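# Push utility cart through self-closing door into yellow bay

## Task

Move the utility cart through the self-closing door into the other room and leave it parked in the yellow bay so that all four of its wheels sit inside the taped outline and none touch the tape. The case of copy paper has to finish in the cart's top tray with no part of it overhanging the tray's edges. At the end the door must be closed. Either one robot or both may be used. If any robot tips over or is left leaning, the task fails.

## Robot and tools

Robots: r1 and r2 are identical Hello Robot Stretch 4 units. Each has an omni-wheel base, a mast with a vertical lift, and one arm that telescopes forward and ends in a wrist (yaw, pitch, roll) and a two-finger gripper. Each is about 1.6 m tall, and the base rim lies within 0.23 m of the base origin. Each robot reports everything in its own frames. Only camera images, lidar_m and wrist_depth_mm show where the robots are relative to each other.

Frames: the base frame sits on the floor under the base centre, with x forward, y left and z up, in metres. hand_pose is a point between the open fingertips, given in the base frame, and it can be somewhat wrong. The odometry frame is the base frame at scene start. base_odometry is built from wheel turns only, so slip counts as travel. Its heading is in rad, positive to the left, from -3.142 to 3.142. If turned_by_wheels and turned_by_imu differ by more than about 0.1 rad summed over a move, the base likely slipped or hit something. base_tilt is in degrees, positive for leaning forward or right, with a fixed error of up to about 3.

move: one action for the robots. The arguments are r1 and r2, each holding that robot's own part, plus cameras and blocking. blocking must always be false, otherwise the call is refused. It returns in about 0.5 s while the motion continues. A robot that is not named keeps whatever it was already doing.
- base: relative offsets from where the base last reported itself, not poses. translate_m is metres, forward positive, from -2 to 2. strafe_m is metres sideways, left positive, from -2 to 2. rotate_rad is radians turned in place, counter-clockwise positive, from -3.2 to 3.2. translate_m and strafe_m may be combined into one straight diagonal drive. rotate_rad cannot be combined with either.
- joints: absolute targets by name, each a single number. lift_m 0 to 1.2 m. arm_m 0 to 0.55 m extension. wrist_yaw_rad -1.134 to 4.276 (0 forward, positive left, 3.14 folded back). wrist_pitch_rad -1.117 to 4.259 (0 level, 1.57 pointing down). wrist_roll_rad -1.117 to 4.259 (positive clockwise seen from behind). gripper_m -0.038 to 0.141, the fingertip gap, with a fixed error up to 0.015. Targets past a limit are clipped to it. Any other out-of-range value is refused.
- pace: "slow", "default", "fast" or "max". speeds: a top speed per joint key (not gripper_m). contact_limits: 0 to 1 for arm_m, lift_m, translate_m, strafe_m or rotate_rad, given only next to that command. The default is 0.5, and a base limit persists until the next action that names base. Lifting a 1 kg load needs a lift_m limit of at least 0.15, and 2 kg needs at least 0.3.
- end_of_arm: "enable_torque", sent on its own, re-powers a limp wrist or gripper motor.
- cameras: a list drawn from r1_/r2_ head_camera, head_left_camera, head_right_camera, wrist_camera, or "all". [] gives no images.

wait(seconds 0 to 10, cameras): commands nothing and returns state and images. It returns early once a commanded robot comes to rest. stop(cameras): brakes every running motion and re-brakes slack wheels. zoom_image(camera, region [x0,y0,x1,y1] pixels, at most 504 by 504): an enlarged crop of that camera's latest image. finished_scene(scene): ends the current scene, given its number. The result must hold without the robots.

Results: "move: r1 done; r2 time_out" gives each moved robot's outcome. base_status and joint_status read moving, done, off_target (resting short of target, maybe still pushing), contact_stop (blocked, and that part goes slack), time_out (after 14 s, target dropped), limit_stop_at_own_body, limit_stop_at_tilt (lean over 6 degrees, so lift, arm and wheels go slack), or torque_fault (motor limp until enable_torque). An uncommanded stop, or a refused call, cancels the remaining move, wait and finished_scene calls in that reply. "as last shown" lists robots that were not commanded. on_its_own reports whether stopped parts hold or are slack. lidar_m gives 12 distances in metres, one per 30-degree sector: 1st ahead, 4th left, 7th behind, 10th right. "-" means nothing seen or closer than 0.25 m. wrist_depth_mm is a 7x7 grid of depths, 100 to 2000 mm. motor_effort is percent with its peak in brackets. servo_current is in mA.

Gripping: command about 0.015 or more below the object's width. About 0.06 below resists tugs. Use -0.02 or lower to close behind a handle or bar. Neither the reading nor "done" proves a grip. Check for a rise in gripper servo_current.

Avoid: robots pressing on each other, including one gripper closing on the other's fingers. Once bases touch, any further drive is a hard press. Travel can differ by up to about 3 cm per metre between robots, which strains a shared load. Do not turn, drive or brake with over 1 kg held and arm_m above 0.2, especially at fast or max. Steady high pushes or pulls can also tip a robot. Avoid self-collision poses: gripper over the base with a low lift, pitched up combined with roll or with right yaw, or a folded-back wrist tilted or rolled. Also avoid drops, slams, hard hits and very hard pushes. Thinking time lets the simulation run on, so moves keep going meanwhile.

Each tool is called after ">>>" as name(argument=value, ...) on one line, values as JSON.

## Session

>>> move()

Scene clock: 0.00 s.
r1.base_odometry: x=+0.000 y=+0.000 heading=+0.000
r1.turned_by_wheels: +0.000
r1.turned_by_imu: +0.000
r1.base_tilt: forward=-1.6 right=+1.3
r1.lidar_m: 1.92 2.25 3.81 1.93 0.97 0.84 0.83 0.93 0.77 0.76 0.93 1.59
r1.base_status: not commanded
r1.joint_positions: lift_m=+0.127 arm_m=+0.000 wrist_yaw_rad=+3.089 wrist_pitch_rad=+0.002 wrist_roll_rad=+0.000 gripper_m=+0.056
r1.joint_status: not commanded
r1.measured_speeds: all 0
r1.motor_effort: lift_m=+20 arm_m=-4 wheel_0=+0 wheel_1=+1 wheel_2=+1
r1.servo_current: wrist_yaw_rad=39 wrist_pitch_rad=46 wrist_roll_rad=65 gripper_m=39
r1.hand_pose: x=-0.1125 y=+0.1024 z=+0.3046 quat_wxyz=(+0.026, -0.001, +0.000, +1.000) (m; r1's base frame)
r1.wrist_depth_mm: 137 138 - - - - - / 113 139 - - - - - / 117 140 224 - - - - / 137 161 - - - - - / - - - - - - - / - - 191 - 187 - - / 842 759 750 788 788 732 768
r2.base_odometry: x=+0.000 y=+0.000 heading=+0.000
r2.turned_by_wheels: +0.000
r2.turned_by_imu: +0.000
r2.base_tilt: forward=-0.6 right=+0.1
r2.lidar_m: 2.02 1.45 1.40 1.49 2.01 2.22 2.34 3.17 1.60 3.62 2.59 2.46
r2.base_status: not commanded
r2.joint_positions: lift_m=+0.295 arm_m=+0.000 wrist_yaw_rad=+3.133 wrist_pitch_rad=+0.002 wrist_roll_rad=+0.000 gripper_m=+0.056
r2.joint_status: not commanded
r2.measured_speeds: all 0
r2.motor_effort: lift_m=+18 arm_m=-4 wheel_0=+0 wheel_1=-1 wheel_2=+0
r2.servo_current: wrist_yaw_rad=46 wrist_pitch_rad=39 wrist_roll_rad=46 gripper_m=59
r2.hand_pose: x=-0.1167 y=+0.0898 z=+0.4727 quat_wxyz=(+0.004, -0.001, +0.000, +1.000) (m; r2's base frame)
r2.wrist_depth_mm: - 140 - - - - - / - 126 150 - - - - / - 130 185 - - - - / 144 143 272 - - - - / 229 - - - - - - / 226 1576 196 1576 190 1618 1464 / 226 1060 1138 - - 1025 1060
pictures: r1_head_camera, r1_head_left_camera, r1_head_right_camera, r1_wrist_camera, r2_head_camera, r2_head_left_camera, r2_head_right_camera, r2_wrist_camera
Images, in order (width x height): r1_head_camera 420x560, r1_head_left_camera 420x672, r1_head_right_camera 420x672, r1_wrist_camera 616x392, r2_head_camera 420x560, r2_head_left_camera 420x672, r2_head_right_camera 420x672, r2_wrist_camera 616x392.

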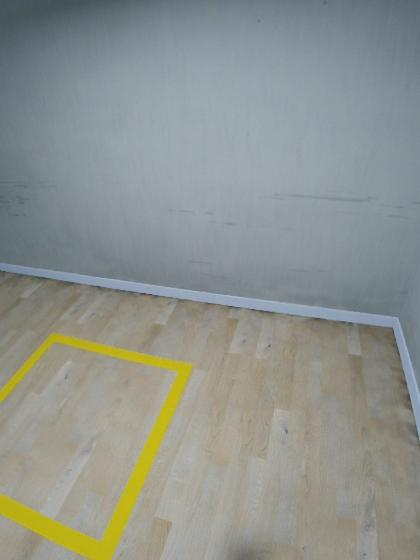

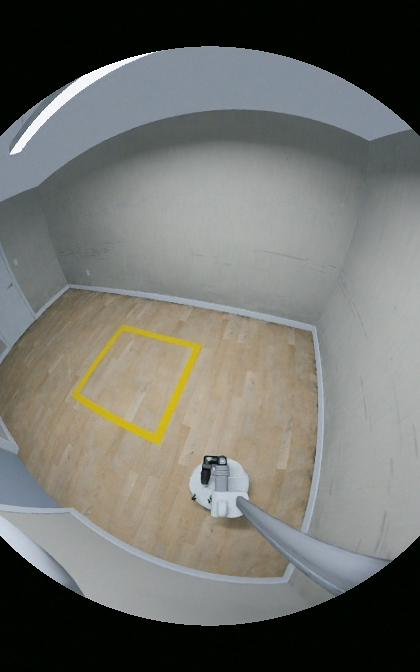

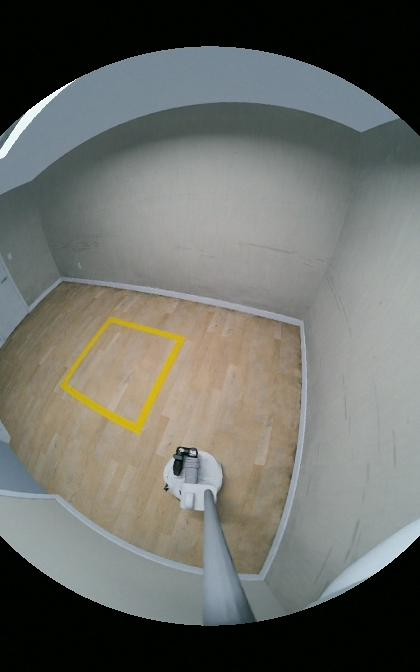

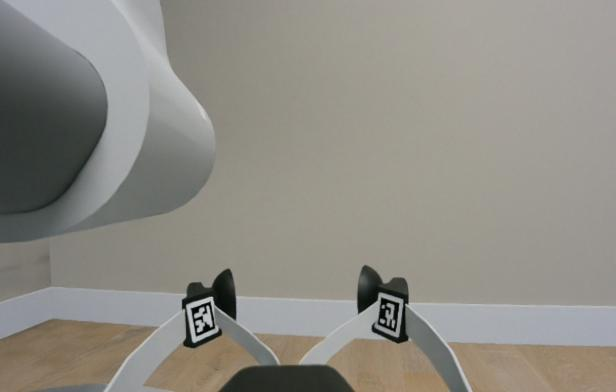

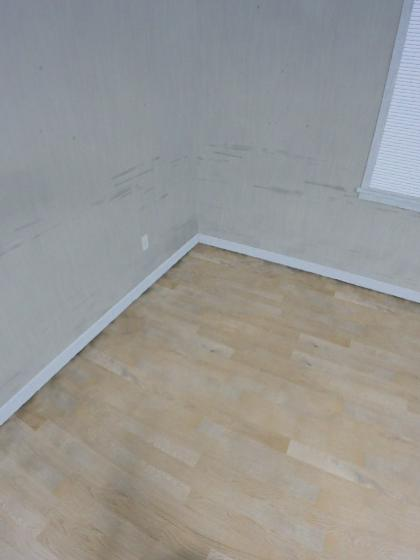

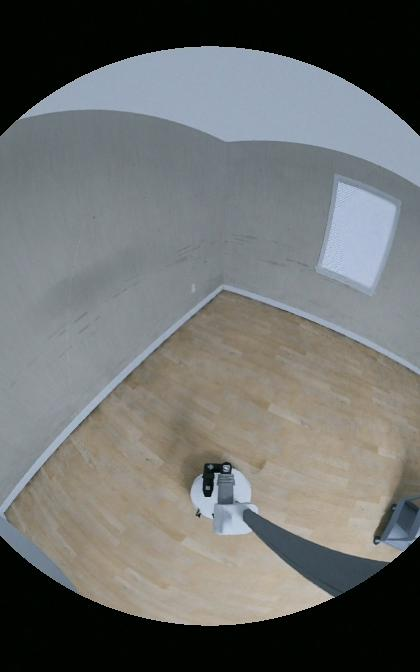

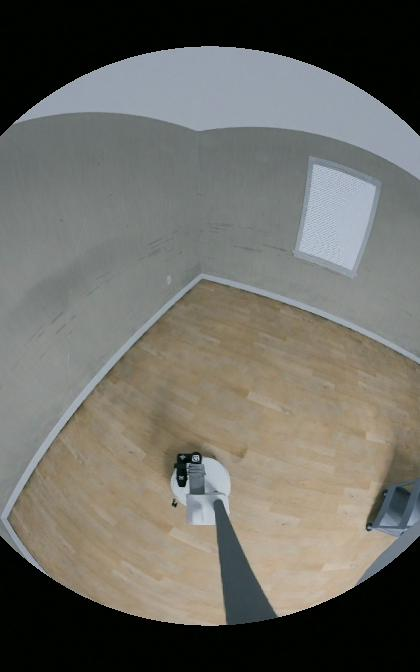

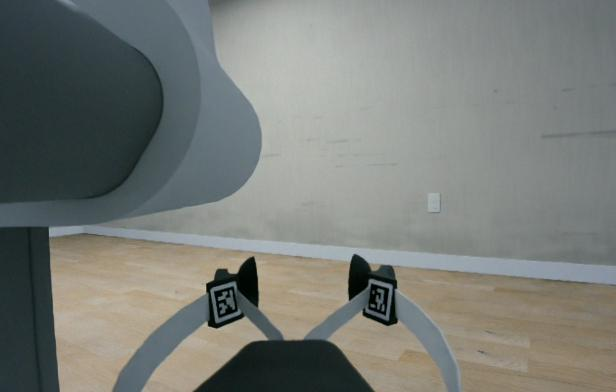

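>>> move(r1={"base":{"rotate_rad":1.2}}, r2={"base":{"rotate_rad":-1.3}}, blocking=false, cameras=[])

>>> wait(seconds=2.5)

Scene clock: 3.40 s.
move: r1 moving; r2 moving
r1.base_odometry: x=+0.000 y=+0.000 heading=+0.252
r1.turned_by_wheels: +0.252
r1.turned_by_imu: +0.252
r1.base_tilt: forward=-1.6 right=+1.3
r1.lidar_m: 2.00 2.69 3.66 1.25 0.87 0.83 0.88 0.83 0.79 0.79 1.11 1.93
r1.base_status: rotate_rad moving
r1.joint_positions: lift_m=+0.127 arm_m=+0.000 wrist_yaw_rad=+3.089 wrist_pitch_rad=+0.002 wrist_roll_rad=+0.000 gripper_m=+0.056
r1.joint_status: not commanded
r1.measured_speeds: translate_m=-0.001 strafe_m=-0.001 rotate_rad=+0.980 lift_m=+0.000 arm_m=+0.000 wrist_yaw_rad=+0.000 wrist_pitch_rad=+0.000 wrist_roll_rad=+0.000
r1.motor_effort: lift_m=+20(20) arm_m=-4(4) wheel_0=-9(9) wheel_1=-7(8) wheel_2=-5(7)
r1.servo_current: wrist_yaw_rad=59(72) wrist_pitch_rad=33(52) wrist_roll_rad=39(59) gripper_m=39(46)
r1.hand_pose: x=-0.1125 y=+0.1024 z=+0.3046 quat_wxyz=(+0.026, -0.001, +0.000, +1.000) (m; r1's base frame)
r1.wrist_depth_mm: 136 138 - - - - - / 113 139 - - - - - / 114 140 226 - - - - / 137 160 - - - - - / - - - - - - - / - 1060 190 - 187 - - / 788 759 750 798 741 699 732
r2.base_odometry: x=+0.000 y=+0.000 heading=-0.252
r2.turned_by_wheels: -0.252
r2.turned_by_imu: -0.244
r2.base_tilt: forward=-0.7 right=+0.1
r2.lidar_m: 2.50 1.66 1.41 1.41 1.66 2.23 2.22 2.64 1.61 1.66 2.94 2.47
r2.base_status: rotate_rad moving
r2.joint_positions: lift_m=+0.295 arm_m=+0.000 wrist_yaw_rad=+3.133 wrist_pitch_rad=+0.002 wrist_roll_rad=+0.000 gripper_m=+0.056
r2.joint_status: not commanded
r2.measured_speeds: translate_m=+0.000 strafe_m=+0.000 rotate_rad=-0.974 lift_m=+0.000 arm_m=+0.000 wrist_yaw_rad=+0.000 wrist_pitch_rad=+0.000 wrist_roll_rad=+0.000
r2.motor_effort: lift_m=+18(18) arm_m=-4(4) wheel_0=+5(12) wheel_1=+9(11) wheel_2=+10(10)
r2.servo_current: wrist_yaw_rad=46(52) wrist_pitch_rad=39(46) wrist_roll_rad=46(59) gripper_m=46(59)
r2.hand_pose: x=-0.1167 y=+0.0898 z=+0.4727 quat_wxyz=(+0.004, -0.001, +0.000, +1.000) (m; r2's base frame)
r2.wrist_depth_mm: - 140 - - - - - / - 126 150 - - - - / - 130 183 - - - - / 144 143 272 - - - - / 229 - - - - - - / 228 1537 196 1576 190 1618 1430 / 226 1060 1160 - - 1042 1060
pictures: none
No camera images: "cameras" was empty.

Scene clock: 4.73 s.
earlier move: r1 done; r2 moving
r1.base_odometry: x=+0.000 y=+0.000 heading=+1.200
r1.turned_by_wheels: +0.948
r1.turned_by_imu: +0.953
r1.base_tilt: forward=-1.6 right=+1.3
r1.lidar_m: 3.92 1.56 0.94 0.84 0.85 0.84 0.77 0.80 0.99 1.93 1.96 2.48
r1.base_status: done
r1.joint_positions: lift_m=+0.127 arm_m=+0.000 wrist_yaw_rad=+3.089 wrist_pitch_rad=+0.002 wrist_roll_rad=+0.000 gripper_m=+0.056
r1.joint_status: not commanded
r1.measured_speeds: all 0
r1.motor_effort: lift_m=+20(20) arm_m=-4(4) wheel_0=-1(10) wheel_1=-1(9) wheel_2=+0(8)
r1.servo_current: wrist_yaw_rad=59(72) wrist_pitch_rad=46(52) wrist_roll_rad=39(65) gripper_m=39(46)
r1.hand_pose: x=-0.1125 y=+0.1024 z=+0.3046 quat_wxyz=(+0.026, -0.001, +0.000, +1.000) (m; r1's base frame)
r1.wrist_depth_mm: 136 138 - - - - - / 113 139 - - - - - / 118 140 229 - - - - / 137 162 - - - - - / - - - - - - - / - - 190 - 187 - - / 788 163 759 788 788 778 768
r2.base_odometry: x=+0.000 y=+0.000 heading=-1.299
r2.turned_by_wheels: -1.047
r2.turned_by_imu: -1.020
r2.base_tilt: forward=-0.7 right=+0.1
r2.lidar_m: 2.89 2.48 2.52 1.62 1.40 1.42 1.69 2.22 2.23 2.65 1.62 1.65
r2.base_status: rotate_rad moving
r2.joint_positions: lift_m=+0.295 arm_m=+0.000 wrist_yaw_rad=+3.133 wrist_pitch_rad=+0.002 wrist_roll_rad=+0.000 gripper_m=+0.056
r2.joint_status: not commanded
r2.measured_speeds: all 0
r2.motor_effort: lift_m=+18(18) arm_m=-4(4) wheel_0=+6(12) wheel_1=+2(12) wheel_2=+4(11)
r2.servo_current: wrist_yaw_rad=46(59) wrist_pitch_rad=46(46) wrist_roll_rad=46(59) gripper_m=52(59)
r2.hand_pose: x=-0.1167 y=+0.0898 z=+0.4727 quat_wxyz=(+0.004, -0.001, +0.000, +1.000) (m; r2's base frame)
r2.wrist_depth_mm: - 141 - - - - - / - 126 151 - - - - / - 129 184 - - - - / 144 144 265 - - - - / 229 - - - - - - / 228 1618 196 1537 190 - - / 226 1060 1160 - - 1025 1008
wait: 1.33 of 2.5 s (r1 has come to rest)
pictures: r1_head_camera, r1_head_left_camera, r1_head_right_camera, r1_wrist_camera, r2_head_camera, r2_head_left_camera, r2_head_right_camera, r2_wrist_camera
Images, in order (width x height): r1_head_camera 420x560, r1_head_left_camera 420x672, r1_head_right_camera 420x672, r1_wrist_camera 616x392, r2_head_camera 420x560, r2_head_left_camera 420x672, r2_head_right_camera 420x672, r2_wrist_camera 616x392.

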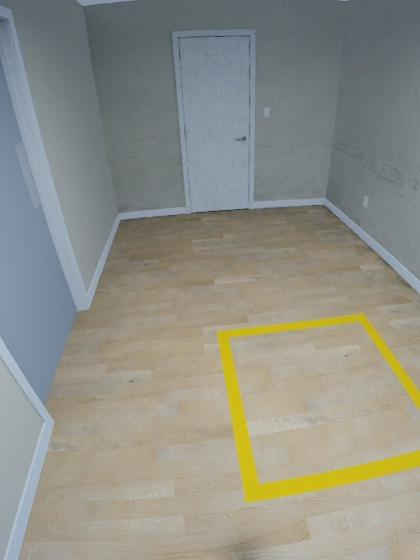

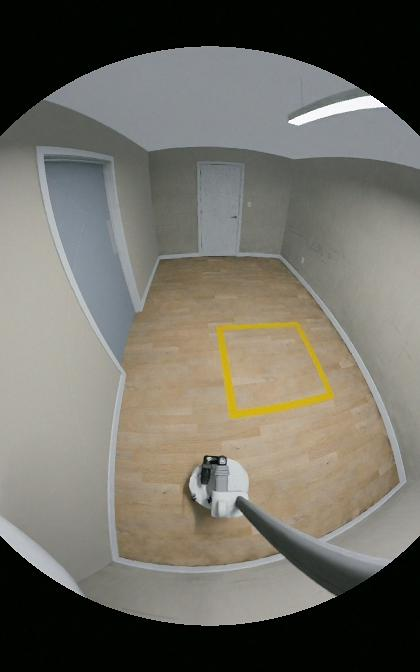

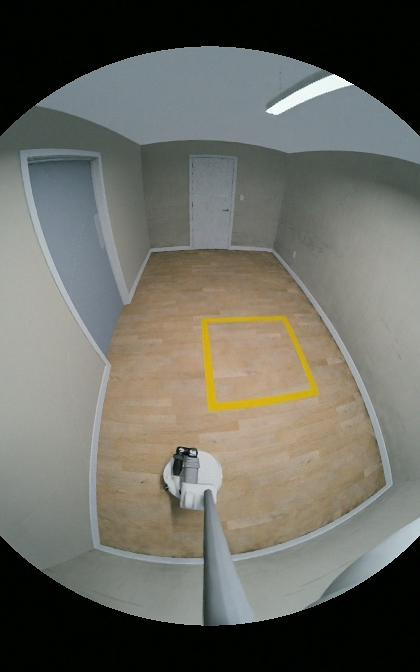

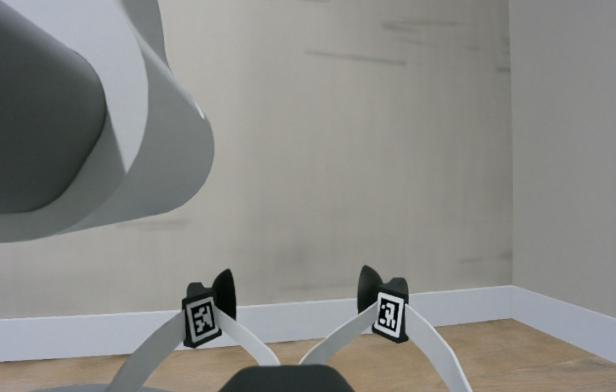

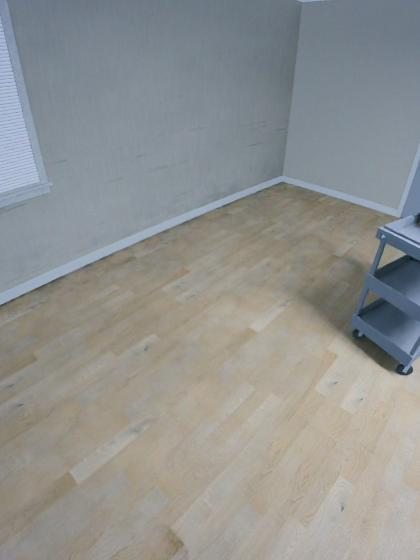

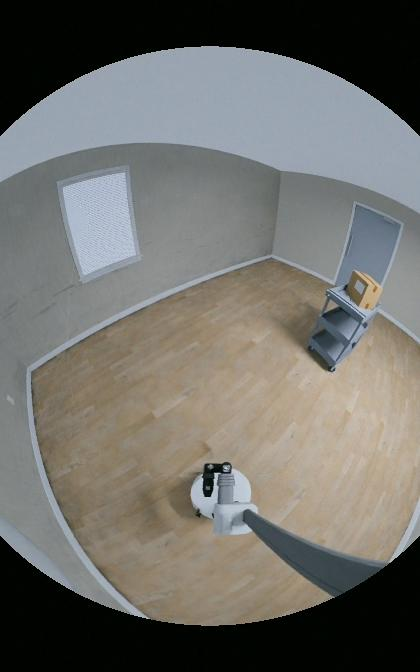

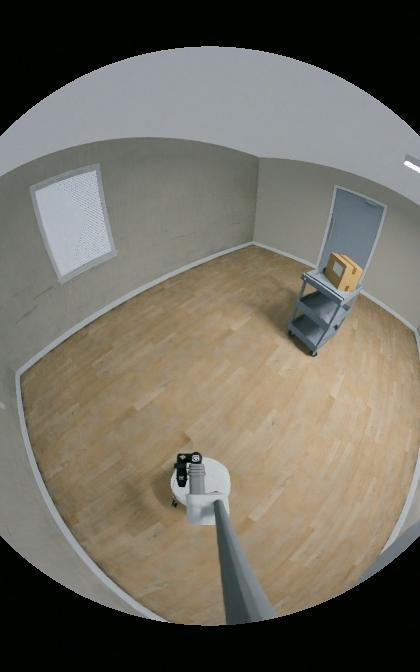

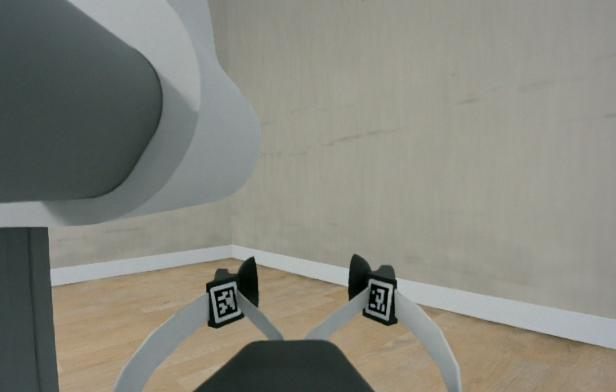

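>>> move(r1={"base":{"rotate_rad":0.45}}, r2={"base":{"rotate_rad":-0.6}}, blocking=false, cameras=[])

>>> wait(seconds=2, cameras=["r1_head_camera","r2_head_camera"])

>>> zoom_image(camera="r2_head_camera", region=[100, 100, 420, 460])

>>> zoom_image(camera="r1_head_camera", region=[0, 0, 420, 504])

Scene clock: 11.13 s.
earlier move: r2 done
move: r1 moving; r2 moving
r1.base_odometry: x=+0.000 y=+0.000 heading=+1.451
r1.turned_by_wheels: +0.251
r1.turned_by_imu: +0.252
r1.base_tilt: forward=-1.6 right=+1.3
r1.lidar_m: 2.26 1.11 0.86 0.84 0.93 0.78 0.77 0.85 1.32 1.95 2.09 3.16
r1.base_status: rotate_rad moving
r1.joint_positions: lift_m=+0.127 arm_m=+0.000 wrist_yaw_rad=+3.089 wrist_pitch_rad=+0.002 wrist_roll_rad=+0.000 gripper_m=+0.056
r1.joint_status: not commanded
r1.measured_speeds: translate_m=-0.001 strafe_m=-0.001 rotate_rad=+0.944 lift_m=+0.000 arm_m=+0.000 wrist_yaw_rad=+0.000 wrist_pitch_rad=+0.000 wrist_roll_rad=+0.000
r1.motor_effort: lift_m=+20(20) arm_m=-4(4) wheel_0=-8(8) wheel_1=-5(8) wheel_2=-4(7)
r1.servo_current: wrist_yaw_rad=46(59) wrist_pitch_rad=46(46) wrist_roll_rad=26(65) gripper_m=39(46)
r1.hand_pose: x=-0.1125 y=+0.1024 z=+0.3046 quat_wxyz=(+0.026, -0.001, +0.000, +1.000) (m; r1's base frame)
r1.wrist_depth_mm: 136 138 - - - - - / 113 139 - - - - - / 118 140 229 - - - - / 137 162 - - - - - / - - - - - - - / - - 190 - 187 - - / 798 699 750 143 750 732 778
r2.base_odometry: x=+0.000 y=+0.000 heading=-1.551
r2.turned_by_wheels: -0.252
r2.turned_by_imu: -0.245
r2.base_tilt: forward=-0.7 right=+0.1
r2.lidar_m: 3.51 2.57 2.47 1.96 1.48 1.39 1.48 2.07 2.22 2.34 3.27 1.62
r2.base_status: rotate_rad moving
r2.joint_positions: lift_m=+0.295 arm_m=+0.000 wrist_yaw_rad=+3.133 wrist_pitch_rad=+0.002 wrist_roll_rad=+0.000 gripper_m=+0.056
r2.joint_status: not commanded
r2.measured_speeds: translate_m=+0.001 strafe_m=+0.000 rotate_rad=-0.968 lift_m=+0.000 arm_m=+0.000 wrist_yaw_rad=+0.000 wrist_pitch_rad=+0.000 wrist_roll_rad=+0.000
r2.motor_effort: lift_m=+18(18) arm_m=-4(4) wheel_0=+8(13) wheel_1=+10(11) wheel_2=+9(11)
r2.servo_current: wrist_yaw_rad=46(59) wrist_pitch_rad=33(46) wrist_roll_rad=52(59) gripper_m=52(52)
r2.hand_pose: x=-0.1167 y=+0.0898 z=+0.4727 quat_wxyz=(+0.004, -0.001, +0.000, +1.000) (m; r2's base frame)
r2.wrist_depth_mm: - 141 - - - - - / - 126 141 - - - - / - 130 184 - - - - / 144 143 260 - - - - / 230 - - - - - - / 226 1537 196 1308 190 - - / 226 1060 1138 - - 1025 1060
pictures: none
No camera images: "cameras" was empty.

Scene clock: 11.87 s.
earlier move: r1 done; r2 moving
r1.base_odometry: x=+0.000 y=+0.000 heading=+1.650
r1.turned_by_wheels: +0.199
r1.turned_by_imu: +0.200
r1.base_tilt: forward=-1.6 right=+1.3
r1.lidar_m: 1.74 0.96 0.83 0.84 0.87 0.76 0.77 0.97 1.80 1.96 2.31 3.91
r1.base_status: done
r1.joint_positions: lift_m=+0.127 arm_m=+0.000 wrist_yaw_rad=+3.089 wrist_pitch_rad=+0.002 wrist_roll_rad=+0.000 gripper_m=+0.056
r1.joint_status: not commanded
r1.measured_speeds: all 0
r1.motor_effort: lift_m=+20(20) arm_m=-4(4) wheel_0=-1(8) wheel_1=-2(8) wheel_2=+0(7)
r1.servo_current: wrist_yaw_rad=65(65) wrist_pitch_rad=39(52) wrist_roll_rad=52(65) gripper_m=39(46)
r1.hand_pose: x=-0.1125 y=+0.1024 z=+0.3046 quat_wxyz=(+0.026, -0.001, +0.000, +1.000) (m; r1's base frame)
r1.wrist_depth_mm: 136 138 - - - - - / 113 139 - - - - - / 118 140 229 - - - - / 137 162 - - - - - / - - - - - - - / 991 - 190 - 187 - - / 842 741 759 143 750 699 759
r2.base_odometry: x=+0.000 y=+0.000 heading=-1.898
r2.turned_by_wheels: -0.347
r2.turned_by_imu: -0.338
r2.base_tilt: forward=-0.6 right=+0.1
r2.lidar_m: 1.60 3.02 2.51 2.49 1.70 1.42 1.40 1.63 2.26 2.22 2.52 1.76
r2.base_status: rotate_rad moving
r2.joint_positions: lift_m=+0.295 arm_m=+0.000 wrist_yaw_rad=+3.133 wrist_pitch_rad=+0.002 wrist_roll_rad=+0.000 gripper_m=+0.056
r2.joint_status: not commanded
r2.measured_speeds: all 0
r2.motor_effort: lift_m=+18(18) arm_m=-4(4) wheel_0=+2(13) wheel_1=+2(11) wheel_2=+4(11)
r2.servo_current: wrist_yaw_rad=52(59) wrist_pitch_rad=39(46) wrist_roll_rad=46(59) gripper_m=46(52)
r2.hand_pose: x=-0.1167 y=+0.0898 z=+0.4727 quat_wxyz=(+0.004, -0.001, +0.000, +1.000) (m; r2's base frame)
r2.wrist_depth_mm: - 141 - - - - - / - 126 141 - - - - / - 129 185 - - - - / 144 143 207 - - - - / 220 - - - - - - / 227 1430 192 171 190 - - / 227 1060 1138 - - 1025 1060
wait: 0.73 of 2 s (r1 has come to rest)
pictures: r1_head_camera, r2_head_camera
Images, in order (width x height): r1_head_camera 420x560, r2_head_camera 420x560.

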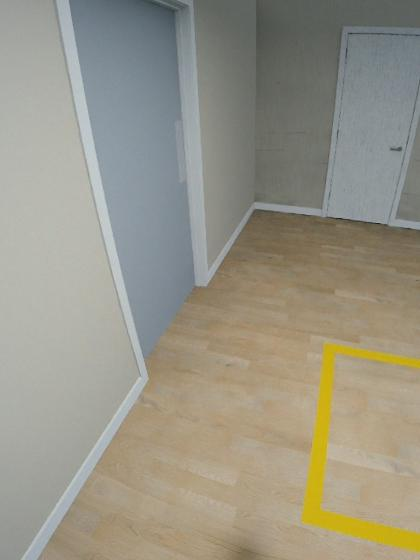

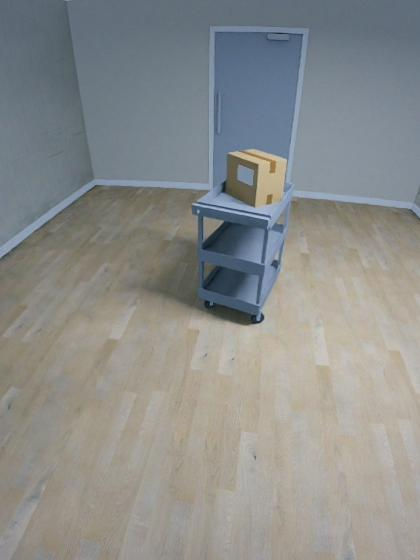

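Scaled by 1.400 from the camera's 420x560 image, which has a finer 1200x1600 frame.

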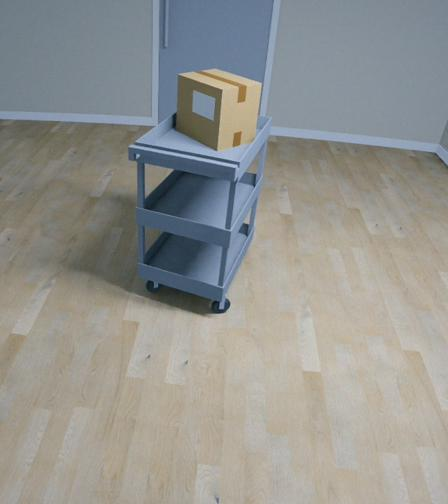

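Scaled by 1.000.

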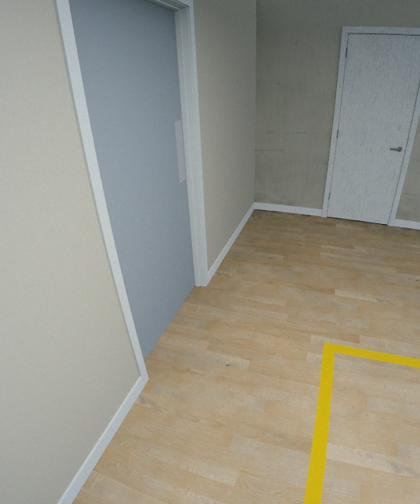

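>>> move(r1={"base":{"rotate_rad":0.5}}, r2={"base":{"translate_m":0.75}}, blocking=false, cameras=[])

>>> wait(seconds=1, cameras=[])

>>> wait(seconds=3.5, cameras=["r1_head_camera","r1_head_left_camera","r2_head_camera","r2_head_left_camera","r2_head_right_camera"])

>>> zoom_image(camera="r2_head_camera", region=[100, 0, 420, 400])

Scene clock: 42.87 s.
earlier move: r2 done
move: r1 moving; r2 moving
r1.base_odometry: x=+0.000 y=+0.000 heading=+1.902
r1.turned_by_wheels: +0.252
r1.turned_by_imu: +0.253
r1.base_tilt: forward=-1.6 right=+1.3
r1.lidar_m: 1.16 0.87 0.83 0.90 0.79 0.76 0.82 1.20 1.93 2.07 2.91 2.88
r1.base_status: rotate_rad moving
r1.joint_positions: lift_m=+0.127 arm_m=+0.000 wrist_yaw_rad=+3.089 wrist_pitch_rad=+0.002 wrist_roll_rad=+0.000 gripper_m=+0.056
r1.joint_status: not commanded
r1.measured_speeds: translate_m=-0.001 strafe_m=-0.001 rotate_rad=+0.980 lift_m=+0.000 arm_m=+0.000 wrist_yaw_rad=+0.000 wrist_pitch_rad=+0.000 wrist_roll_rad=+0.000
r1.motor_effort: lift_m=+20(20) arm_m=-4(4) wheel_0=-7(9) wheel_1=-6(10) wheel_2=-6(7)
r1.servo_current: wrist_yaw_rad=46(59) wrist_pitch_rad=33(46) wrist_roll_rad=52(52) gripper_m=39(46)
r1.hand_pose: x=-0.1125 y=+0.1024 z=+0.3046 quat_wxyz=(+0.026, -0.001, +0.000, +1.000) (m; r1's base frame)
r1.wrist_depth_mm: 136 138 - - - - - / 114 139 - - - - - / 117 140 229 - - - - / 137 162 - - - - - / - - - - - - - / 1182 1078 190 - 187 - - / 831 741 750 788 741 - -
r2.base_odometry: x=-0.010 y=-0.030 heading=-1.898
r2.turned_by_wheels: +0.000
r2.turned_by_imu: +0.001
r2.base_tilt: forward=-0.7 right=+0.1
r2.lidar_m: 1.58 3.02 2.50 2.49 1.72 1.44 1.45 1.64 2.25 2.25 2.53 1.66
r2.base_status: translate_m moving
r2.joint_positions: lift_m=+0.295 arm_m=+0.000 wrist_yaw_rad=+3.133 wrist_pitch_rad=+0.002 wrist_roll_rad=+0.000 gripper_m=+0.056
r2.joint_status: not commanded
r2.measured_speeds: translate_m=+0.123 strafe_m=+0.000 rotate_rad=-0.001 lift_m=+0.000 arm_m=+0.000 wrist_yaw_rad=+0.000 wrist_pitch_rad=+0.000 wrist_roll_rad=+0.000
r2.motor_effort: lift_m=+18(18) arm_m=-4(4) wheel_0=+10(12) wheel_1=+8(9) wheel_2=-11(13)
r2.servo_current: wrist_yaw_rad=39(59) wrist_pitch_rad=33(46) wrist_roll_rad=52(59) gripper_m=52(52)
r2.hand_pose: x=-0.1167 y=+0.0898 z=+0.4727 quat_wxyz=(+0.004, -0.001, +0.000, +1.000) (m; r2's base frame)
r2.wrist_depth_mm: - 141 - - - - - / - 126 142 - - - - / - 129 184 - - - - / 144 143 217 - - - - / 219 - - - - - - / 227 1576 192 1308 190 - 1336 / 225 1060 1138 - - 1025 1060
pictures: none
No camera images: "cameras" was empty.

Scene clock: 43.67 s.
earlier move: r1 done; r2 moving
r1.base_odometry: x=+0.000 y=+0.000 heading=+2.149
r1.turned_by_wheels: +0.247
r1.turned_by_imu: +0.249
r1.base_tilt: forward=-1.6 right=+1.3
r1.lidar_m: 0.98 0.84 0.84 0.89 0.76 0.78 0.94 1.71 1.96 2.31 3.92 1.80
r1.base_status: done
r1.joint_positions: lift_m=+0.127 arm_m=+0.000 wrist_yaw_rad=+3.089 wrist_pitch_rad=+0.002 wrist_roll_rad=+0.000 gripper_m=+0.056
r1.joint_status: not commanded
r1.measured_speeds: all 0
r1.motor_effort: lift_m=+20(20) arm_m=-4(4) wheel_0=-3(9) wheel_1=-1(10) wheel_2=-1(7)
r1.servo_current: wrist_yaw_rad=46(65) wrist_pitch_rad=39(52) wrist_roll_rad=59(59) gripper_m=39(52)
r1.hand_pose: x=-0.1125 y=+0.1024 z=+0.3046 quat_wxyz=(+0.026, -0.001, +0.000, +1.000) (m; r1's base frame)
r1.wrist_depth_mm: 137 139 - - - - - / 113 139 - - - - - / 118 140 228 - - - - / 137 162 - - - - - / 1661 1708 - - - - - / 1182 1182 193 1118 187 - - / 842 759 759 788 741 - -
r2.base_odometry: x=-0.068 y=-0.200 heading=-1.898
r2.turned_by_wheels: +0.000
r2.turned_by_imu: +0.000
r2.base_tilt: forward=-0.7 right=+0.0
r2.lidar_m: 1.41 2.98 2.48 2.42 1.94 1.62 1.61 1.82 2.27 2.26 2.56 1.42
r2.base_status: translate_m moving
r2.joint_positions: lift_m=+0.295 arm_m=+0.000 wrist_yaw_rad=+3.133 wrist_pitch_rad=+0.002 wrist_roll_rad=+0.000 gripper_m=+0.056
r2.joint_status: not commanded
r2.measured_speeds: translate_m=+0.301 strafe_m=+0.001 rotate_rad=-0.003 lift_m=+0.000 arm_m=+0.000 wrist_yaw_rad=+0.000 wrist_pitch_rad=+0.000 wrist_roll_rad=+0.000
r2.motor_effort: lift_m=+18(18) arm_m=-4(4) wheel_0=+6(12) wheel_1=+5(9) wheel_2=-10(14)
r2.servo_current: wrist_yaw_rad=39(59) wrist_pitch_rad=46(46) wrist_roll_rad=59(59) gripper_m=46(52)
r2.hand_pose: x=-0.1167 y=+0.0898 z=+0.4727 quat_wxyz=(+0.004, -0.001, +0.000, +1.000) (m; r2's base frame)
r2.wrist_depth_mm: - 141 - - - - - / - 126 142 - - - - / - 129 183 - - - - / 144 143 216 - - - - / 229 - - - - - - / 228 1618 195 1430 190 1336 1336 / 236 1060 1138 - - 1042 1060
wait: 0.80 of 1 s (r1 has come to rest)
pictures: none
No camera images: "cameras" was empty.

Scene clock: 46.37 s.
earlier move: r2 done
r1.base_odometry: x=+0.000 y=+0.000 heading=+2.149
r1.turned_by_wheels: +0.000
r1.turned_by_imu: +0.000
r1.base_tilt: forward=-1.6 right=+1.3
r1.lidar_m: 0.98 0.83 0.84 0.87 0.77 0.77 0.93 1.70 1.93 2.30 3.91 1.81
r1.base_status: done
r1.joint_positions: lift_m=+0.127 arm_m=+0.000 wrist_yaw_rad=+3.089 wrist_pitch_rad=+0.002 wrist_roll_rad=+0.000 gripper_m=+0.056
r1.joint_status: not commanded
r1.measured_speeds: all 0
r1.motor_effort: lift_m=+20(20) arm_m=-4(4) wheel_0=-3(9) wheel_1=-2(10) wheel_2=+0(7)
r1.servo_current: wrist_yaw_rad=59(65) wrist_pitch_rad=39(52) wrist_roll_rad=46(78) gripper_m=46(52)
r1.hand_pose: x=-0.1125 y=+0.1024 z=+0.3046 quat_wxyz=(+0.026, -0.001, +0.000, +1.000) (m; r1's base frame)
r1.wrist_depth_mm: 136 138 - - - - - / 113 139 - - - - - / 118 139 229 - - - - / 137 161 - - - - - / 1661 1756 - - - - - / 1160 1205 191 1078 187 - - / 842 750 759 788 750 - -
r2.base_odometry: x=-0.241 y=-0.710 heading=-1.898
r2.turned_by_wheels: +0.000
r2.turned_by_imu: +0.001
r2.base_tilt: forward=-0.7 right=+0.0
r2.lidar_m: 0.93 2.82 2.38 2.33 2.57 2.15 2.13 2.42 2.37 2.38 2.67 0.87
r2.base_status: done
r2.joint_positions: lift_m=+0.295 arm_m=+0.000 wrist_yaw_rad=+3.133 wrist_pitch_rad=+0.002 wrist_roll_rad=+0.000 gripper_m=+0.056
r2.joint_status: not commanded
r2.measured_speeds: all 0
r2.motor_effort: lift_m=+18(18) arm_m=-4(4) wheel_0=+3(12) wheel_1=+2(9) wheel_2=-4(14)
r2.servo_current: wrist_yaw_rad=52(59) wrist_pitch_rad=46(46) wrist_roll_rad=52(65) gripper_m=46(59)
r2.hand_pose: x=-0.1167 y=+0.0898 z=+0.4727 quat_wxyz=(+0.004, -0.001, +0.000, +1.000) (m; r2's base frame)
r2.wrist_depth_mm: - 140 - - - - - / - 126 150 - - - - / - 129 185 - - - - / 144 143 264 - - - - / 229 - - - - - - / 227 1576 196 1537 190 1618 1430 / 226 1078 1138 - - 1042 1078
wait: 2.70 of 3.5 s (r2 has come to rest)
pictures: r1_head_camera, r1_head_left_camera, r2_head_camera, r2_head_left_camera, r2_head_right_camera
Images, in order (width x height): r1_head_camera 420x560, r1_head_left_camera 420x672, r2_head_camera 420x560, r2_head_left_camera 420x672, r2_head_right_camera 420x672.

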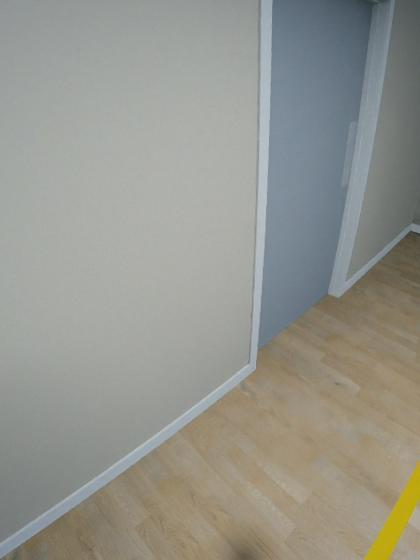

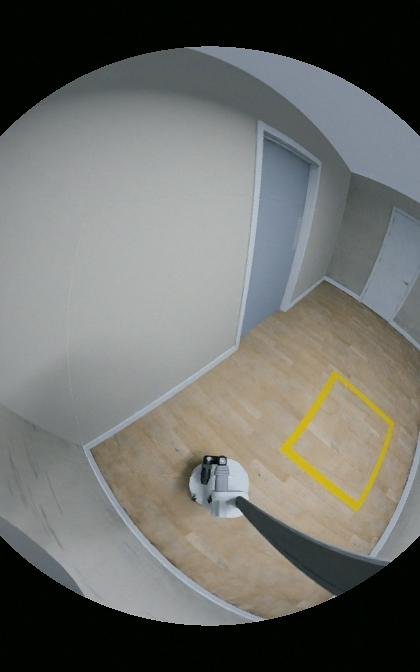

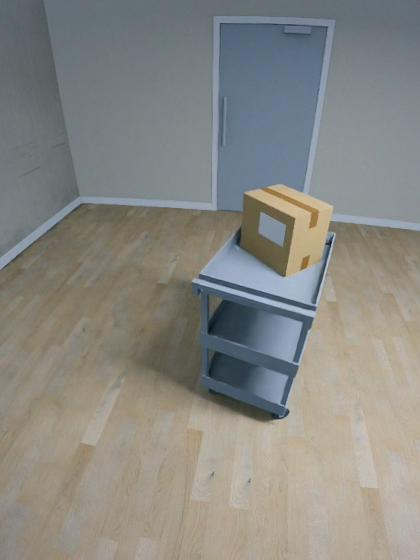

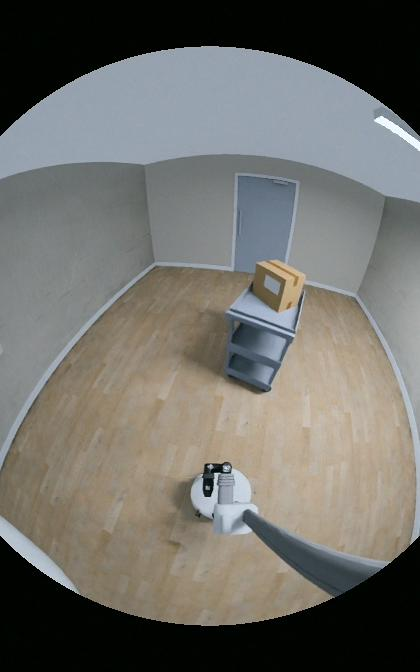

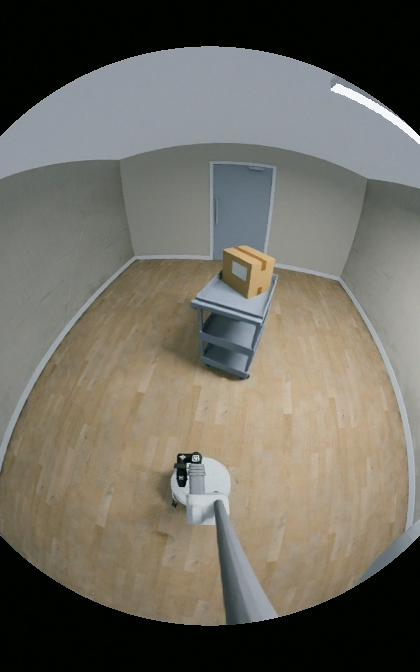

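Scaled by 1.260 from the camera's 420x560 image, which has a finer 1200x1600 frame.

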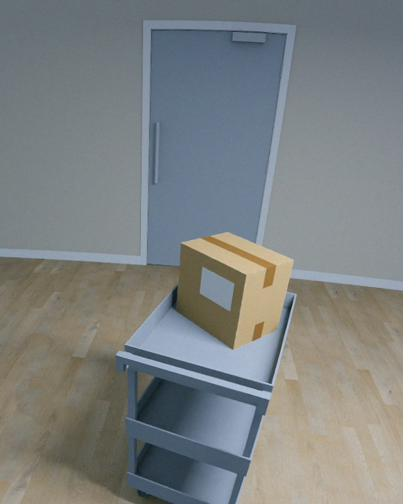

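>>> move(r1={"base":{"rotate_rad":0.81}}, blocking=false, cameras=[])

>>> wait(seconds=3, cameras=[])

>>> move(r1={"base":{"strafe_m":-1.6}}, blocking=false, cameras=[])

>>> wait(seconds=7, cameras=["r1_head_camera","r1_head_left_camera","r1_head_right_camera"])

Scene clock: 73.03 s.
move: r1 moving
r1.base_odometry: x=+0.000 y=+0.000 heading=+2.401
r1.turned_by_wheels: +0.252
r1.turned_by_imu: +0.253
r1.base_tilt: forward=-1.6 right=+1.3
r1.lidar_m: 0.89 0.83 0.89 0.78 0.76 0.80 1.15 1.93 2.05 2.82 3.15 1.18
r1.base_status: rotate_rad moving
r1.joint_positions: lift_m=+0.127 arm_m=+0.000 wrist_yaw_rad=+3.089 wrist_pitch_rad=+0.002 wrist_roll_rad=+0.000 gripper_m=+0.056
r1.joint_status: not commanded
r1.measured_speeds: translate_m=+0.000 strafe_m=+0.002 rotate_rad=+0.968 lift_m=+0.000 arm_m=+0.000 wrist_yaw_rad=+0.000 wrist_pitch_rad=+0.000 wrist_roll_rad=+0.000
r1.motor_effort: lift_m=+20(20) arm_m=-4(4) wheel_0=-8(8) wheel_1=-6(8) wheel_2=-7(7)
r1.servo_current: wrist_yaw_rad=46(65) wrist_pitch_rad=39(46) wrist_roll_rad=46(65) gripper_m=39(46)
r1.hand_pose: x=-0.1125 y=+0.1024 z=+0.3046 quat_wxyz=(+0.026, -0.001, +0.000, +1.000) (m; r1's base frame)
r1.wrist_depth_mm: 136 139 - - - - - / 113 139 - - - - - / 118 139 229 - - - - / 137 162 - - - - - / 1661 1863 - - - - - / 1229 1160 194 1182 187 - - / 854 732 750 788 788 691 -
r2: as last shown
r2.turned_by_imu: +0.000
r2.base_tilt: forward=-0.7 right=+0.1
r2.lidar_m: 0.93 2.85 2.36 2.32 2.57 2.16 2.13 2.42 2.39 2.38 2.68 0.89
r2.motor_effort: lift_m=+18(18) arm_m=-4(4) wheel_0=+2(3) wheel_1=+2(3) wheel_2=-4(4)
r2.servo_current: wrist_yaw_rad=33(59) wrist_pitch_rad=39(46) wrist_roll_rad=52(59) gripper_m=46(52)
r2.wrist_depth_mm: - 140 - - - - - / - 126 150 - - - - / - 129 185 - - - - / 144 143 264 - - - - / 229 - - - - - - / 228 1537 196 1576 190 1618 1430 / 226 1042 1160 - - 1042 1060
pictures: none
No camera images: "cameras" was empty.

Scene clock: 74.10 s.
earlier move: r1 done
r1.base_odometry: x=+0.000 y=+0.000 heading=+2.959
r1.turned_by_wheels: +0.557
r1.turned_by_imu: +0.561
r1.base_tilt: forward=-1.6 right=+1.3
r1.lidar_m: 0.84 0.92 0.79 0.78 0.83 1.19 1.91 2.03 2.92 2.85 1.17 0.87
r1.base_status: done
r1.joint_positions: lift_m=+0.127 arm_m=+0.000 wrist_yaw_rad=+3.089 wrist_pitch_rad=+0.002 wrist_roll_rad=+0.000 gripper_m=+0.056
r1.joint_status: not commanded
r1.measured_speeds: all 0
r1.motor_effort: lift_m=+20(20) arm_m=-4(4) wheel_0=-4(10) wheel_1=-2(8) wheel_2=-1(8)
r1.servo_current: wrist_yaw_rad=26(72) wrist_pitch_rad=46(52) wrist_roll_rad=52(65) gripper_m=39(46)
r1.hand_pose: x=-0.1125 y=+0.1024 z=+0.3046 quat_wxyz=(+0.026, -0.001, +0.000, +1.000) (m; r1's base frame)
r1.wrist_depth_mm: 136 138 - - - - - / 113 139 - - - - - / 117 140 272 - - - - / 137 161 - - - - - / 1863 - - - - - - / 1182 1182 195 1182 187 1160 - / 798 759 759 798 798 778 809
r2.base_odometry: x=-0.241 y=-0.710 heading=-1.898
r2.turned_by_wheels: +0.000
r2.turned_by_imu: +0.000
r2.base_tilt: forward=-0.7 right=+0.1
r2.lidar_m: 0.93 2.84 2.35 2.33 2.57 2.16 2.11 2.42 2.39 2.36 2.69 0.88
r2.base_status: not commanded
r2.joint_positions: lift_m=+0.295 arm_m=+0.000 wrist_yaw_rad=+3.133 wrist_pitch_rad=+0.002 wrist_roll_rad=+0.000 gripper_m=+0.056
r2.joint_status: not commanded
r2.measured_speeds: all 0
r2.motor_effort: lift_m=+18(18) arm_m=-4(4) wheel_0=+2(3) wheel_1=+2(3) wheel_2=-4(4)
r2.servo_current: wrist_yaw_rad=39(59) wrist_pitch_rad=39(46) wrist_roll_rad=39(65) gripper_m=52(52)
r2.hand_pose: x=-0.1167 y=+0.0898 z=+0.4727 quat_wxyz=(+0.004, -0.001, +0.000, +1.000) (m; r2's base frame)
r2.wrist_depth_mm: - 141 - - - - - / - 126 151 - - - - / - 130 185 - - - - / 144 144 264 - - - - / 229 - - - - - - / 227 1537 196 1576 190 1661 1430 / 226 1060 1138 - - 1042 1078
wait: 1.07 of 3 s (r1 has come to rest)
pictures: none
No camera images: "cameras" was empty.

Scene clock: 74.60 s.
move: r1 moving
r1.base_odometry: x=+0.007 y=+0.036 heading=+2.959
r1.turned_by_wheels: +0.000
r1.turned_by_imu: +0.000
r1.base_tilt: forward=-1.6 right=+1.3
r1.lidar_m: 0.84 0.89 0.84 0.81 0.85 1.23 1.92 2.09 2.94 2.87 1.17 0.87
r1.base_status: strafe_m moving
r1.joint_positions: lift_m=+0.127 arm_m=+0.000 wrist_yaw_rad=+3.089 wrist_pitch_rad=+0.002 wrist_roll_rad=+0.000 gripper_m=+0.056
r1.joint_status: not commanded
r1.measured_speeds: translate_m=+0.001 strafe_m=-0.142 rotate_rad=-0.006 lift_m=+0.000 arm_m=+0.000 wrist_yaw_rad=+0.000 wrist_pitch_rad=+0.000 wrist_roll_rad=+0.000
r1.motor_effort: lift_m=+20(20) arm_m=-4(4) wheel_0=+10(12) wheel_1=-10(10) wheel_2=+0(1)
r1.servo_current: wrist_yaw_rad=46(59) wrist_pitch_rad=39(52) wrist_roll_rad=46(72) gripper_m=39(46)
r1.hand_pose: x=-0.1125 y=+0.1024 z=+0.3046 quat_wxyz=(+0.026, -0.001, +0.000, +1.000) (m; r1's base frame)
r1.wrist_depth_mm: 136 138 - - - - - / 113 139 - - - - - / 118 140 272 - - - - / 137 161 - - - - - / 1921 - - - - - - / 1160 1205 195 1205 187 1160 976 / 788 741 750 798 798 768 809
r2: as last shown
r2.lidar_m: 0.92 2.86 2.36 2.34 2.59 2.14 2.14 2.41 2.39 2.38 2.71 0.89
r2.motor_effort: lift_m=+18(18) arm_m=-4(4) wheel_0=+3(3) wheel_1=+2(3) wheel_2=-4(4)
r2.servo_current: wrist_yaw_rad=46(59) wrist_pitch_rad=39(46) wrist_roll_rad=52(65) gripper_m=46(52)
r2.wrist_depth_mm: - 141 - - - - - / - 126 151 - - - - / - 129 185 - - - - / 144 143 264 - - - - / 229 - - - - - - / 227 1576 196 1618 190 1618 1464 / 226 1078 1138 - - 1042 1060
pictures: none
No camera images: "cameras" was empty.

Scene clock: 80.77 s.
earlier move: r1 done
r1.base_odometry: x=+0.291 y=+1.573 heading=+2.959
r1.turned_by_wheels: +0.000
r1.turned_by_imu: -0.010
r1.base_tilt: forward=-1.6 right=+1.3
r1.lidar_m: 0.85 0.91 1.18 2.35 2.48 2.07 2.00 2.13 2.42 2.35 1.10 0.88
r1.base_status: done
r1.joint_positions: lift_m=+0.127 arm_m=+0.000 wrist_yaw_rad=+3.089 wrist_pitch_rad=+0.002 wrist_roll_rad=+0.000 gripper_m=+0.056
r1.joint_status: not commanded
r1.measured_speeds: all 0
r1.motor_effort: lift_m=+20(20) arm_m=-4(4) wheel_0=+0(12) wheel_1=+0(11) wheel_2=-1(2)
r1.servo_current: wrist_yaw_rad=33(72) wrist_pitch_rad=46(52) wrist_roll_rad=33(72) gripper_m=39(52)
r1.hand_pose: x=-0.1125 y=+0.1024 z=+0.3046 quat_wxyz=(+0.026, -0.001, +0.000, +1.000) (m; r1's base frame)
r1.wrist_depth_mm: 136 138 - - - - - / 113 139 - - - - - / 117 140 272 - - - - / 137 162 - - - - - / 1921 - - - - - - / 1182 1160 193 1182 187 1160 1138 / 842 750 741 809 798 778 820
r2.base_odometry: x=-0.241 y=-0.710 heading=-1.898
r2.turned_by_wheels: +0.000
r2.turned_by_imu: +0.001
r2.base_tilt: forward=-0.7 right=+0.1
r2.lidar_m: 0.93 2.83 2.35 2.32 2.59 2.15 2.14 2.43 2.41 2.38 2.68 0.90
r2.base_status: not commanded
r2.joint_positions: lift_m=+0.295 arm_m=+0.000 wrist_yaw_rad=+3.133 wrist_pitch_rad=+0.002 wrist_roll_rad=+0.000 gripper_m=+0.056
r2.joint_status: not commanded
r2.measured_speeds: all 0
r2.motor_effort: lift_m=+18(18) arm_m=-4(4) wheel_0=+2(3) wheel_1=+2(3) wheel_2=-4(4)
r2.servo_current: wrist_yaw_rad=52(59) wrist_pitch_rad=39(52) wrist_roll_rad=52(65) gripper_m=46(59)
r2.hand_pose: x=-0.1167 y=+0.0898 z=+0.4727 quat_wxyz=(+0.004, -0.001, +0.000, +1.000) (m; r2's base frame)
r2.wrist_depth_mm: - 141 - - - - - / - 126 151 - - - - / - 129 185 - - - - / 144 144 265 - - - - / 229 - - - - - - / 228 1537 196 1537 190 1618 1430 / 227 1078 1182 - - 1042 1060
wait: 6.17 of 7 s (r1 has come to rest)
pictures: r1_head_camera, r1_head_left_camera, r1_head_right_camera
Images, in order (width x height): r1_head_camera 420x560, r1_head_left_camera 420x672, r1_head_right_camera 420x672.

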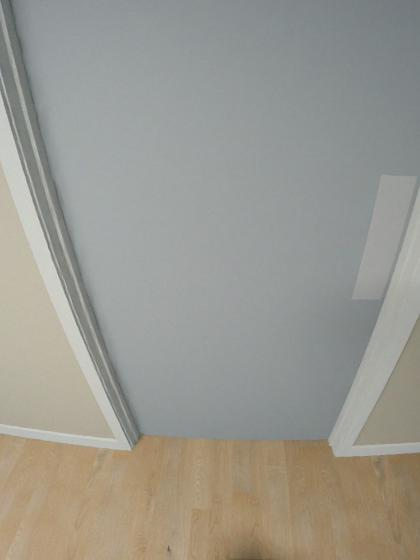

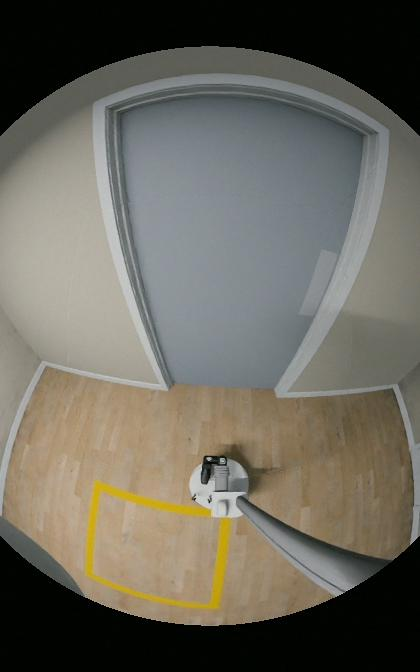

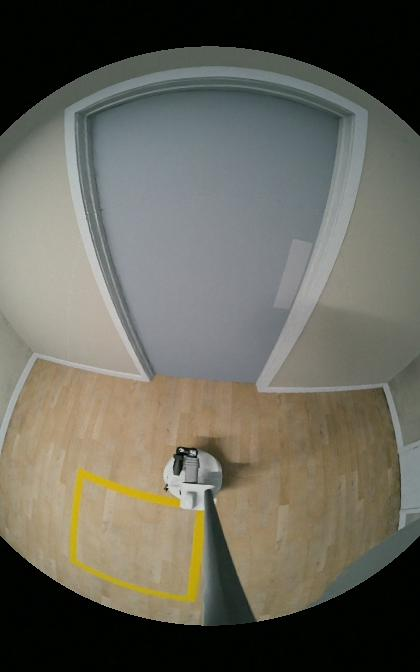

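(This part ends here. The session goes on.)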